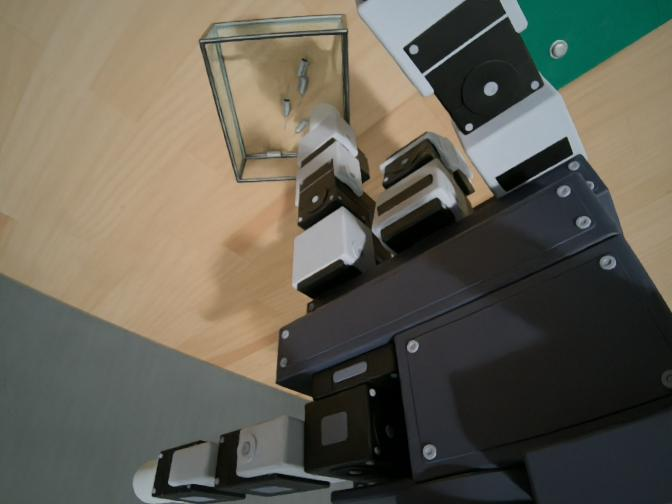

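Scaled by 2.100 from the camera's 672x504 image, which has a finer 960x720 frame.

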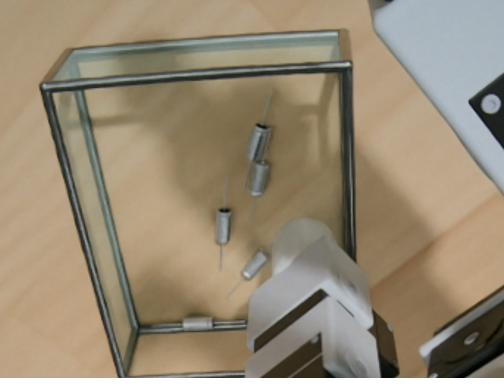

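Request:
{"op": "execute_actions", "data": {
  "actions": [
    [[-0.0002,-0.0002,0,0,0,0,0.753,0.001,0.58,0.7,1,0.001,1,1,-0.479,0.001,0.577,0.696,0.71,0.68,0.23,0.17,0.5,-0.5,0,0,0,0,0,0,0,0,0,0,0,0,0,0,0,0,0,0,0,0,0,0,0.4,-0.6],[-0.0006,-0.0006,0,0,0,0,0.753,0.001,0.58,0.7,1,0.001,1,1,-0.479,0.001,0.577,0.696,0.71,0.68,0.23,0.17,0.5,-0.5,0,0,0,0,0,0,0,0,0,0,0,0,0,0,0,0,0,0,0,0,0,0,0.4,-0.6],[-0.0011,-0.0012,0,0,0,0,0.753,0.001,0.58,0.7,1,0.001,1,1,-0.479,0.001,0.577,0.696,0.71,0.68,0.23,0.17,0.5,-0.5,0,0,0,0,0,0,0,0,0,0,0,0,0,0,0,0,0,0,0,0,0,0,0.4,-0.6],[-0.0017,-0.0019,0,0,0,0,0.753,0.001,0.58,0.7,1,0.001,1,1,-0.479,0.001,0.577,0.696,0.71,0.68,0.23,0.17,0.5,-0.5,0,0,0,0,0,0,0,0,0,0,0,0,0,0,0,0,0,0,0,0,0,0,0.4,-0.6],[-0.0023,-0.0026,0,0,0,0,0.753,0.001,0.58,0.7,1,0.001,1,1,-0.479,0.001,0.577,0.696,0.71,0.68,0.23,0.17,0.5,-0.5,0,0,0,0,0,0,0,0,0,0,0,0,0,0,0,0,0,0,0,0,0,0,0.4,-0.6],[-0.003,-0.0034,0,0,0,0,0.753,0.001,0.58,0.7,1,0.001,1,1,-0.479,0.001,0.577,0.696,0.71,0.68,0.23,0.17,0.5,-0.5,0,0,0,0,0,0,0,0,0,0,0,0,0,0,0,0,0,0,0,0,0,0,0.4,-0.6],[-0.0037,-0.0041,0,0,0,0,0.753,0.001,0.58,0.7,1,0.001,1,1,-0.479,0.001,0.577,0.696,0.71,0.68,0.23,0.17,0.5,-0.5,0,0,0,0,0,0,0,0,0,0,0,0,0,0,0,0,0,0,0,0,0,0,0.4,-0.6],[-0.0043,-0.0049,0,0,0,0,0.753,0.001,0.58,0.7,1,0.001,1,1,-0.479,0.001,0.577,0.696,0.71,0.68,0.23,0.17,0.5,-0.5,0,0,0,0,0,0,0,0,0,0,0,0,0,0,0,0,0,0,0,0,0,0,0.4,-0.6],[-0.005,-0.0056,0,0,0,0,0.753,0.001,0.58,0.7,1,0.001,1,1,-0.479,0.001,0.577,0.696,0.71,0.68,0.23,0.17,0.5,-0.5,0,0,0,0,0,0,0,0,0,0,0,0,0,0,0,0,0,0,0,0,0,0,0.4,-0.6],[-0.0056,-0.0064,0,0,0,0,0.753,0.001,0.58,0.7,1,0.001,1,1,-0.479,0.001,0.577,0.696,0.71,0.68,0.23,0.17,0.5,-0.5,0,0,0,0,0,0,0,0,0,0,0,0,0,0,0,0,0,0,0,0,0,0,0.4,-0.6],[-0.0063,-0.0071,0,0,0,0,0.753,0.001,0.58,0.7,1,0.001,1,1,-0.479,0.001,0.577,0.696,0.71,0.68,0.23,0.17,0.5,-0.5,0,0,0,0,0,0,0,0,0,0,0,0,0,0,0,0,0,0,0,0,0,0,0.4,-0.6],[-0.0069,-0.0077,0,0,0,0,0.753,0.001,0.58,0.7,1,0.001,1,1,-0.479,0.001,0.577,0.696,0.71,0.68,0.23,0.17,0.5,-0.5,0,0,0,0,0,0,0,0,0,0,0,0,0,0,0,0,0,0,0,0,0,0,0.4,-0.6],[-0.0073,-0.0082,0,0,0,0,0.753,0.001,0.58,0.7,1,0.001,1,1,-0.479,0.001,0.577,0.696,0.71,0.68,0.23,0.17,0.5,-0.5,0,0,0,0,0,0,0,0,0,0,0,0,0,0,0,0,0,0,0,0,0,0,0.4,-0.6],[-0.0076,-0.0086,0,0,0,0,0.753,0.001,0.58,0.7,1,0.001,1,1,-0.479,0.001,0.577,0.696,0.71,0.68,0.23,0.17,0.5,-0.5,0,0,0,0,0,0,0,0,0,0,0,0,0,0,0,0,0,0,0,0,0,0,0.4,-0.6],[-0.0077,-0.0087,0,0,0,0,0.753,0.001,0.58,0.7,1,0.001,1,1,-0.479,0.001,0.577,0.696,0.71,0.68,0.23,0.17,0.5,-0.5,0,0,0,0,0,0,0,0,0,0,0,0,0,0,0,0,0,0,0,0,0,0,0.4,-0.6]],
    [[-0.0017,-0.0019,0,0,0,0,0.753,0.001,0.58,0.7,1,0.001,1,1,-0.479,0.001,0.577,0.696,0.71,0.68,0.23,0.17,0.5,-0.5,0,0,0,0,0,0,0,0,0,0,0,0,0,0,0,0,0,0,0,0,0,0,0.4,-0.6],[-0.0055,-0.0062,0,0,0,0,0.753,0.001,0.58,0.7,1,0.001,1,1,-0.479,0.001,0.577,0.696,0.71,0.68,0.23,0.17,0.5,-0.5,0,0,0,0,0,0,0,0,0,0,0,0,0,0,0,0,0,0,0,0,0,0,0.4,-0.6],[-0.0111,-0.0125,0,0,0,0,0.753,0.001,0.58,0.7,1,0.001,1,1,-0.479,0.001,0.577,0.696,0.71,0.68,0.23,0.17,0.5,-0.5,0,0,0,0,0,0,0,0,0,0,0,0,0,0,0,0,0,0,0,0,0,0,0.4,-0.6],[-0.0172,-0.0193,0,0,0,0,0.753,0.001,0.58,0.7,1,0.001,1,1,-0.479,0.001,0.577,0.696,0.71,0.68,0.23,0.17,0.5,-0.5,0,0,0,0,0,0,0,0,0,0,0,0,0,0,0,0,0,0,0,0,0,0,0.4,-0.6],[-0.0232,-0.0262,0,0,0,0,0.753,0.001,0.58,0.7,1,0.001,1,1,-0.479,0.001,0.577,0.696,0.71,0.68,0.23,0.17,0.5,-0.5,0,0,0,0,0,0,0,0,0,0,0,0,0,0,0,0,0,0,0,0,0,0,0.4,-0.6],[-0.0293,-0.033,0,0,0,0,0.753,0.001,0.58,0.7,1,0.001,1,1,-0.479,0.001,0.577,0.696,0.71,0.68,0.23,0.17,0.5,-0.5,0,0,0,0,0,0,0,0,0,0,0,0,0,0,0,0,0,0,0,0,0,0,0.4,-0.6],[-0.0354,-0.0399,0,0,0,0,0.753,0.001,0.58,0.7,1,0.001,1,1,-0.479,0.001,0.577,0.696,0.71,0.68,0.23,0.17,0.5,-0.5,0,0,0,0,0,0,0,0,0,0,0,0,0,0,0,0,0,0,0,0,0,0,0.4,-0.6],[-0.041,-0.0461,0,0,0,0,0.753,0.001,0.58,0.7,1,0.001,1,1,-0.479,0.001,0.577,0.696,0.71,0.68,0.23,0.17,0.5,-0.5,0,0,0,0,0,0,0,0,0,0,0,0,0,0,0,0,0,0,0,0,0,0,0.4,-0.6],[-0.0465,-0.0524,0,0,0,0,0.753,0.001,0.58,0.7,1,0.001,1,1,-0.479,0.001,0.577,0.696,0.71,0.68,0.23,0.17,0.5,-0.5,0,0,0,0,0,0,0,0,0,0,0,0,0,0,0,0,0,0,0,0,0,0,0.4,-0.6],[-0.0515,-0.058,0,0,0,0,0.753,0.001,0.58,0.7,1,0.001,1,1,-0.479,0.001,0.577,0.696,0.71,0.68,0.23,0.17,0.5,-0.5,0,0,0,0,0,0,0,0,0,0,0,0,0,0,0,0,0,0,0,0,0,0,0.4,-0.6],[-0.0559,-0.063,0,0,0,0,0.753,0.001,0.58,0.7,1,0.001,1,1,-0.479,0.001,0.577,0.696,0.71,0.68,0.23,0.17,0.5,-0.5,0,0,0,0,0,0,0,0,0,0,0,0,0,0,0,0,0,0,0,0,0,0,0.4,-0.6],[-0.0592,-0.0667,0,0,0,0,0.753,0.001,0.58,0.7,1,0.001,1,1,-0.479,0.001,0.577,0.696,0.71,0.68,0.23,0.17,0.5,-0.5,0,0,0,0,0,0,0,0,0,0,0,0,0,0,0,0,0,0,0,0,0,0,0.4,-0.6],[-0.0618,-0.0696,0,0,0,0,0.753,0.001,0.58,0.7,1,0.001,1,1,-0.479,0.001,0.577,0.696,0.71,0.68,0.23,0.17,0.5,-0.5,0,0,0,0,0,0,0,0,0,0,0,0,0,0,0,0,0,0,0,0,0,0,0.4,-0.6],[-0.0634,-0.0715,0,0,0,0,0.753,0.001,0.58,0.7,1,0.001,1,1,-0.479,0.001,0.577,0.696,0.71,0.68,0.23,0.17,0.5,-0.5,0,0,0,0,0,0,0,0,0,0,0,0,0,0,0,0,0,0,0,0,0,0,0.4,-0.6],[-0.0642,-0.0723,0,0,0,0,0.753,0.001,0.58,0.7,1,0.001,1,1,-0.479,0.001,0.577,0.696,0.71,0.68,0.23,0.17,0.5,-0.5,0,0,0,0,0,0,0,0,0,0,0,0,0,0,0,0,0,0,0,0,0,0,0.4,-0.6]]
  ],
  "cameras": ["cam_left_wrist"]
}}

Request:
{"op": "zoom_image", "data": {
  "camera": "cam_left_wrist",
  "region": [180, 0, 420, 180]
}}

Scene clock: 12712.20 s.
left_arm: end_effector_position=(+0.2679, +0.3461, +0.1337) hand_goal=(+0.754, +0.002, +0.580, +0.700, +1.000, +0.002, +1.000, +1.000, -0.478, +0.002, +0.578, +0.696, +0.710, +0.680, +0.230, +0.170) hand_measured=(+0.748, +0.008, +0.576, +0.698, +0.994, +0.000, +0.994, +0.998, -0.462, +0.000, +0.580, +0.694, +0.710, +0.680, +0.226, +0.168) hand_current_ma=(-18, +15, -10, -6, -19, -2, -14, -7, +57, -3, +3, -6, +1, -2, -15, -9) hand_state=(goal, goal, goal, goal, goal, goal, goal, goal, goal, goal, goal, goal, goal, goal, goal, goal) hand_current_limit=0.50 hand_speed=-0.50 end_effector_quat_wxyz=(+0.004, +0.712, +0.702, -0.001) | right_arm: end_effector_position=(+0.6882, -0.5142, +0.2476) hand_goal=(+0.750, +0.000, +0.580, +0.700, +0.750, +0.000, +0.580, +0.700, +0.750, +0.000, +0.580, +0.700, +0.710, +0.680, +0.230, +0.170) hand_measured=(+0.760, +0.000, +0.580, +0.698, +0.760, +0.000, +0.580, +0.698, +0.760, +0.000, +0.580, +0.698, +0.722, +0.678, +0.226, +0.168) hand_current_ma=(+19, +0, +0, -2, +18, +0, +0, -3, +19, +0, +0, -2, +19, -3, -6, -3) hand_state=(goal, goal, goal, goal, goal, goal, goal, goal, goal, goal, goal, goal, goal, goal, goal, goal) hand_current_limit=0.40 hand_speed=-0.60 end_effector_quat_wxyz=(+0.587, +0.727, +0.313, +0.171)
Joint positions: left_arm=[-0.203 0.725 0.59 -1.431 0.005 -0.191] | right_arm=[-0.076 1.815 1.107 0.353 0.759 0.128]
Joint torques (N m): left_arm=[-0.79 -0.73 8.96 0.01 -0.01 -0.17] | right_arm=[-0.67 -14.92 8.72 2.1 0.4 -0.07]
Heat: left arm: hottest elbow 44 °C; right arm: hottest elbow 43 °C.
Hand target: left_arm +0.2639, +0.3433, +0.1346; +0.001, +0.707, +0.707, +0.000 | right_arm +0.6936, -0.5147, +0.2511; +0.589, +0.726, +0.309, +0.176
Off the commanded pose: left_arm 0.005 m, 1 deg | right_arm 0.006 m, 1 deg.
Images, in order (width x height): cam_left_wrist 672x504.

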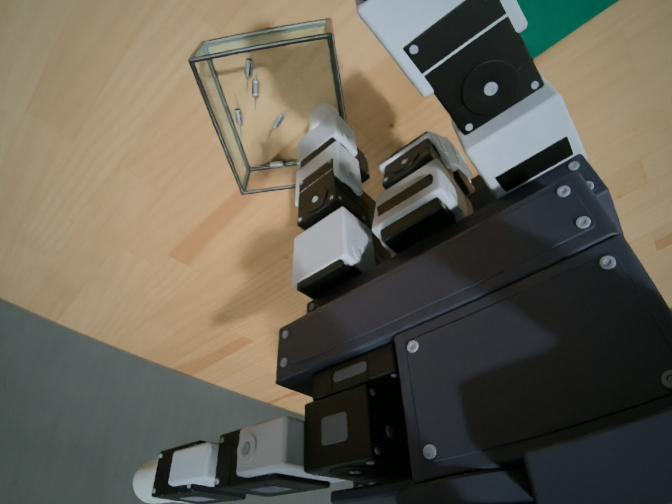

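Scaled by 2.100 from the camera's 672x504 image, which has a finer 960x720 frame.

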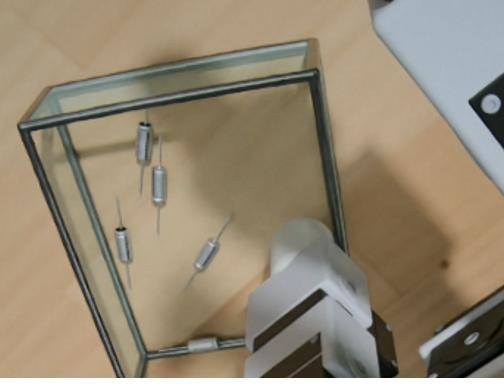

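Request:
{"op": "execute_actions", "data": {
  "actions": [
    [[0.002,0.004,0,0,0,0,0.753,0.05,0.58,0.7,1,0.001,1,1,-0.479,0.001,0.577,0.696,0.71,0.68,0.23,0.17,0.5,-0.6,0,0,0,0,0,0,0,0,0,0,0,0,0,0,0,0,0,0,0,0,0,0,0.4,-0.6],[0.006,0.009,0,0,0,0,0.753,0.1,0.58,0.7,1,0.001,1,1,-0.479,0.001,0.577,0.696,0.71,0.68,0.23,0.17,0.5,-0.6,0,0,0,0,0,0,0,0,0,0,0,0,0,0,0,0,0,0,0,0,0,0,0.4,-0.6],[0.012,0.018,0,0,0,0,0.753,0.1,0.58,0.7,1,0.001,1,1,-0.479,0.001,0.577,0.696,0.71,0.68,0.23,0.17,0.5,-0.6,0,0,0,0,0,0,0,0,0,0,0,0,0,0,0,0,0,0,0,0,0,0,0.4,-0.6]],
    [[0,0,0.02,0,0,0,0.753,0.1,0.58,0.7,1,0.001,1,1,-0.479,0.001,0.577,0.696,0.71,0.68,0.23,0.17,0.5,-0.6,0,0,0,0,0,0,0,0,0,0,0,0,0,0,0,0,0,0,0,0,0,0,0.4,-0.6],[0,0,0.05,0,0,0,0.753,0.1,0.58,0.7,1,0.001,1,1,-0.479,0.001,0.577,0.696,0.71,0.68,0.23,0.17,0.5,-0.6,0,0,0,0,0,0,0,0,0,0,0,0,0,0,0,0,0,0,0,0,0,0,0.4,-0.6],[0,0,0.09,0,0,0,0.753,0.1,0.58,0.7,1,0.001,1,1,-0.479,0.001,0.577,0.696,0.71,0.68,0.23,0.17,0.5,-0.6,0,0,0,0,0,0,0,0,0,0,0,0,0,0,0,0,0,0,0,0,0,0,0.4,-0.6],[0,0,0.12,0,0,0,0.753,0.1,0.58,0.7,1,0.001,1,1,-0.479,0.001,0.577,0.696,0.71,0.68,0.23,0.17,0.5,-0.6,0,0,0,0,0,0,0,0,0,0,0,0,0,0,0,0,0,0,0,0,0,0,0.4,-0.6],[0,0,0.125,0,0,0,0.753,0.05,0.58,0.7,1,0.001,1,1,-0.479,0.001,0.577,0.696,0.71,0.68,0.23,0.17,0.5,-0.6,0,0,0,0,0,0,0,0,0,0,0,0,0,0,0,0,0,0,0,0,0,0,0.4,-0.6],[0,0,0.125,0,0,0,0.753,0.001,0.58,0.7,1,0.001,1,1,-0.479,0.001,0.577,0.696,0.71,0.68,0.23,0.17,0.5,-0.6,0,0,0,0,0,0,0,0,0,0,0,0,0,0,0,0,0,0,0,0,0,0,0.4,-0.6]]
  ],
  "cameras": ["cam_left_wrist"]
}}

Request:
{"op": "zoom_image", "data": {
  "camera": "cam_left_wrist",
  "region": [180, 0, 420, 180]
}}

Scene clock: 12964.30 s.
left_arm: end_effector_position=(+0.2610, +0.3549, +0.1865) hand_goal=(+0.754, +0.002, +0.580, +0.700, +1.000, +0.002, +1.000, +1.000, -0.478, +0.002, +0.578, +0.696, +0.710, +0.680, +0.230, +0.170) hand_measured=(+0.752, +0.006, +0.576, +0.698, +0.994, +0.000, +0.994, +0.998, -0.462, +0.000, +0.580, +0.694, +0.710, +0.680, +0.226, +0.168) hand_current_ma=(-8, +7, -8, -7, -19, -2, -14, -7, +57, -3, +3, -6, +1, -2, -15, -9) hand_state=(goal, goal, goal, goal, goal, goal, goal, goal, goal, goal, goal, goal, goal, goal, goal, goal) hand_current_limit=0.50 hand_speed=-0.60 end_effector_quat_wxyz=(-0.017, +0.706, +0.708, -0.012) | right_arm: end_effector_position=(+0.6882, -0.5142, +0.2476) hand_goal=(+0.750, +0.000, +0.580, +0.700, +0.750, +0.000, +0.580, +0.700, +0.750, +0.000, +0.580, +0.700, +0.710, +0.680, +0.230, +0.170) hand_measured=(+0.760, +0.000, +0.580, +0.698, +0.760, +0.000, +0.580, +0.698, +0.760, +0.000, +0.580, +0.698, +0.722, +0.678, +0.226, +0.168) hand_current_ma=(+19, +0, +0, -2, +18, +0, +0, -3, +19, +0, +0, -2, +19, -3, -6, -3) hand_state=(goal, goal, goal, goal, goal, goal, goal, goal, goal, goal, goal, goal, goal, goal, goal, goal) hand_current_limit=0.40 hand_speed=-0.60 end_effector_quat_wxyz=(+0.587, +0.727, +0.313, +0.171)
Joint positions: left_arm=[-0.172 0.727 0.738 -1.624 0 -0.176] | right_arm=[-0.076 1.815 1.107 0.353 0.759 0.128]
Joint torques (N m): left_arm=[0.38 -0.38 12.98 -0.08 -0.14 0.02] | right_arm=[-0.73 -15.15 8.8 2.13 0.37 -0.11]
Motor temperatures (°C): left_arm=[25 27 42 27 28 27] | right_arm=[27 35 43 28 26 27]
Heat: left arm: hottest elbow 42 °C; right arm: hottest elbow 43 °C.
Hand target: left_arm +0.2711, +0.3541, +0.2096; +0.001, +0.707, +0.707, +0.000 | right_arm +0.6936, -0.5147, +0.2511; +0.589, +0.726, +0.309, +0.176
Off the commanded pose: left_arm 0.025 m, 3 deg | right_arm 0.006 m, 1 deg.
Images, in order (width x height): cam_left_wrist 672x504.

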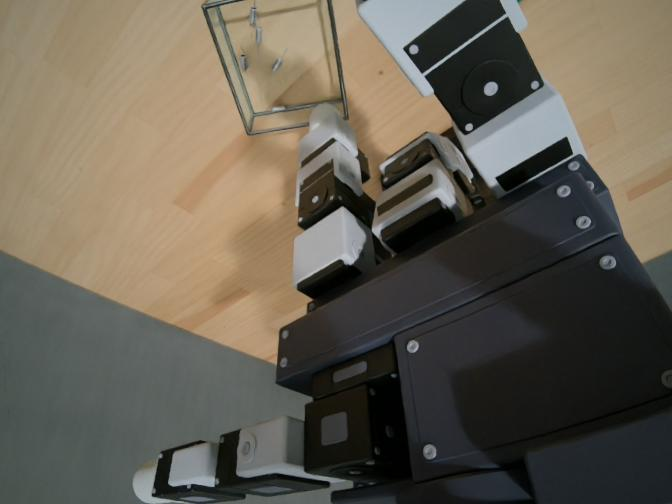

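Scaled by 2.100 from the camera's 672x504 image, which has a finer 960x720 frame.

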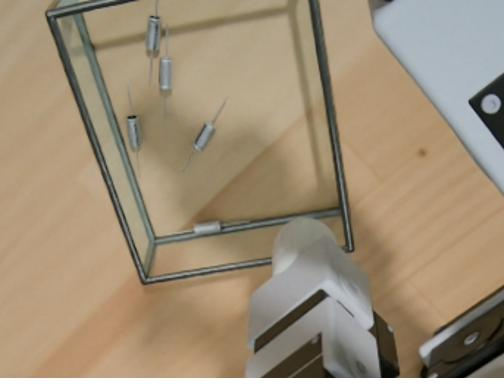

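Request:
{"op": "execute_actions", "data": {
  "actions": [
    [[-0.008,-0.016,0,0,0,0,0.753,0.001,0.58,0.7,1,0.001,1,1,-0.479,0.001,0.577,0.696,0.71,0.68,0.23,0.17,0.5,-0.6,0,0,0,0,0,0,0,0,0,0,0,0,0,0,0,0,0,0,0,0,0,0,0.4,-0.6],[-0.018,-0.04,0,0,0,0,0.753,0.001,0.58,0.7,1,0.001,1,1,-0.479,0.001,0.577,0.696,0.71,0.68,0.23,0.17,0.5,-0.6,0,0,0,0,0,0,0,0,0,0,0,0,0,0,0,0,0,0,0,0,0,0,0.4,-0.6],[-0.0263,-0.0562,0,0,0,0,0.753,0.001,0.58,0.7,1,0.001,1,1,-0.479,0.001,0.577,0.696,0.71,0.68,0.23,0.17,0.5,-0.6,0,0,0,0,0,0,0,0,0,0,0,0,0,0,0,0,0,0,0,0,0,0,0.4,-0.6]],
    [[0,0,-0.015,0,0,0,0.753,0.001,0.58,0.7,1,0.001,1,1,-0.479,0.001,0.577,0.696,0.71,0.68,0.23,0.17,0.5,-0.5,0,0,0,0,0,0,0,0,0,0,0,0,0,0,0,0,0,0,0,0,0,0,0.4,-0.6],[0,0,-0.04,0,0,0,0.753,0.001,0.58,0.7,1,0.001,1,1,-0.479,0.001,0.577,0.696,0.71,0.68,0.23,0.17,0.5,-0.5,0,0,0,0,0,0,0,0,0,0,0,0,0,0,0,0,0,0,0,0,0,0,0.4,-0.6],[0,0,-0.075,0,0,0,0.753,0.001,0.58,0.7,1,0.001,1,1,-0.479,0.001,0.577,0.696,0.71,0.68,0.23,0.17,0.5,-0.5,0,0,0,0,0,0,0,0,0,0,0,0,0,0,0,0,0,0,0,0,0,0,0.4,-0.6],[0,0,-0.1,0,0,0,0.753,0.001,0.58,0.7,1,0.001,1,1,-0.479,0.001,0.577,0.696,0.71,0.68,0.23,0.17,0.5,-0.5,0,0,0,0,0,0,0,0,0,0,0,0,0,0,0,0,0,0,0,0,0,0,0.4,-0.6],[0,0,-0.1127,0,0,0,0.753,0.001,0.58,0.7,1,0.001,1,1,-0.479,0.001,0.577,0.696,0.71,0.68,0.23,0.17,0.5,-0.5,0,0,0,0,0,0,0,0,0,0,0,0,0,0,0,0,0,0,0,0,0,0,0.4,-0.6]]
  ],
  "cameras": ["cam_left_wrist"]
}}

Request:
{"op": "zoom_image", "data": {
  "camera": "cam_left_wrist",
  "region": [120, 0, 360, 180]
}}

Scene clock: 13007.57 s.
left_arm: end_effector_position=(+0.2514, +0.3230, +0.1395) hand_goal=(+0.754, +0.002, +0.580, +0.700, +1.000, +0.002, +1.000, +1.000, -0.478, +0.002, +0.578, +0.696, +0.710, +0.680, +0.230, +0.170) hand_measured=(+0.752, +0.004, +0.578, +0.698, +0.994, +0.000, +0.994, +0.998, -0.462, +0.000, +0.580, +0.694, +0.710, +0.680, +0.226, +0.168) hand_current_ma=(-6, +6, -8, -7, -19, -2, -14, -7, +57, -2, +3, -6, +1, -2, -15, -9) hand_state=(goal, goal, goal, goal, goal, goal, goal, goal, goal, goal, goal, goal, goal, goal, goal, goal) hand_current_limit=0.50 hand_speed=-0.50 end_effector_quat_wxyz=(-0.003, +0.708, +0.707, -0.003) | right_arm: end_effector_position=(+0.6882, -0.5142, +0.2476) hand_goal=(+0.750, +0.000, +0.580, +0.700, +0.750, +0.000, +0.580, +0.700, +0.750, +0.000, +0.580, +0.700, +0.710, +0.680, +0.230, +0.170) hand_measured=(+0.760, +0.000, +0.580, +0.698, +0.760, +0.000, +0.580, +0.698, +0.760, +0.000, +0.580, +0.698, +0.722, +0.678, +0.226, +0.168) hand_current_ma=(+19, +0, +0, -2, +18, +0, +0, -3, +19, +0, +0, -2, +19, -3, -6, -3) hand_state=(goal, goal, goal, goal, goal, goal, goal, goal, goal, goal, goal, goal, goal, goal, goal, goal) hand_current_limit=0.40 hand_speed=-0.60 end_effector_quat_wxyz=(+0.587, +0.727, +0.313, +0.171)
Joint positions: left_arm=[-0.38 0.703 0.6 -1.476 0.004 -0.379] | right_arm=[-0.076 1.815 1.107 0.353 0.759 0.128]
Joint torques (N m): left_arm=[-0.91 0.62 9.57 0.72 -0.28 -0.13] | right_arm=[-1.03 -15.03 8.77 2.09 0.39 -0.07]
Heat: left arm: hottest elbow 44 °C; right arm: hottest elbow 43 °C.
Hand target: left_arm +0.2553, +0.3205, +0.1420; +0.001, +0.707, +0.707, +0.000 | right_arm +0.6936, -0.5147, +0.2511; +0.589, +0.726, +0.309, +0.176
Off the commanded pose: left_arm 0.005 m, 1 deg | right_arm 0.006 m, 1 deg.
Images, in order (width x height): cam_left_wrist 672x504.

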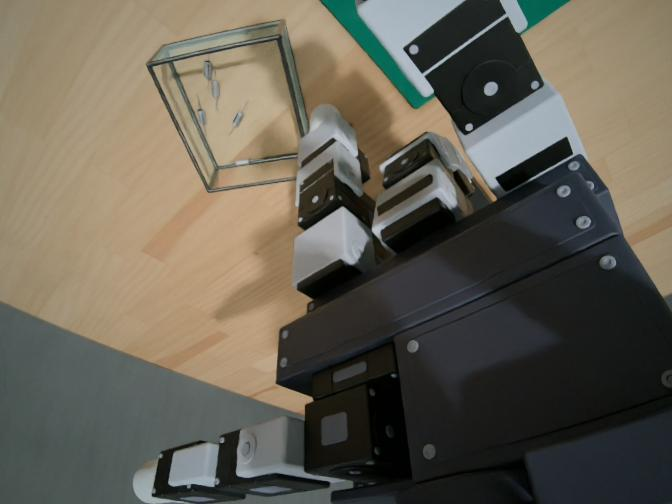

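Scaled by 2.100 from the camera's 672x504 image, which has a finer 960x720 frame.

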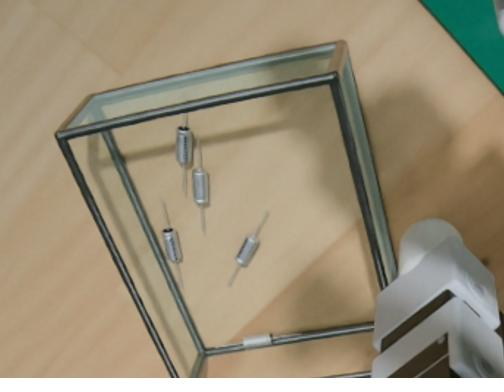

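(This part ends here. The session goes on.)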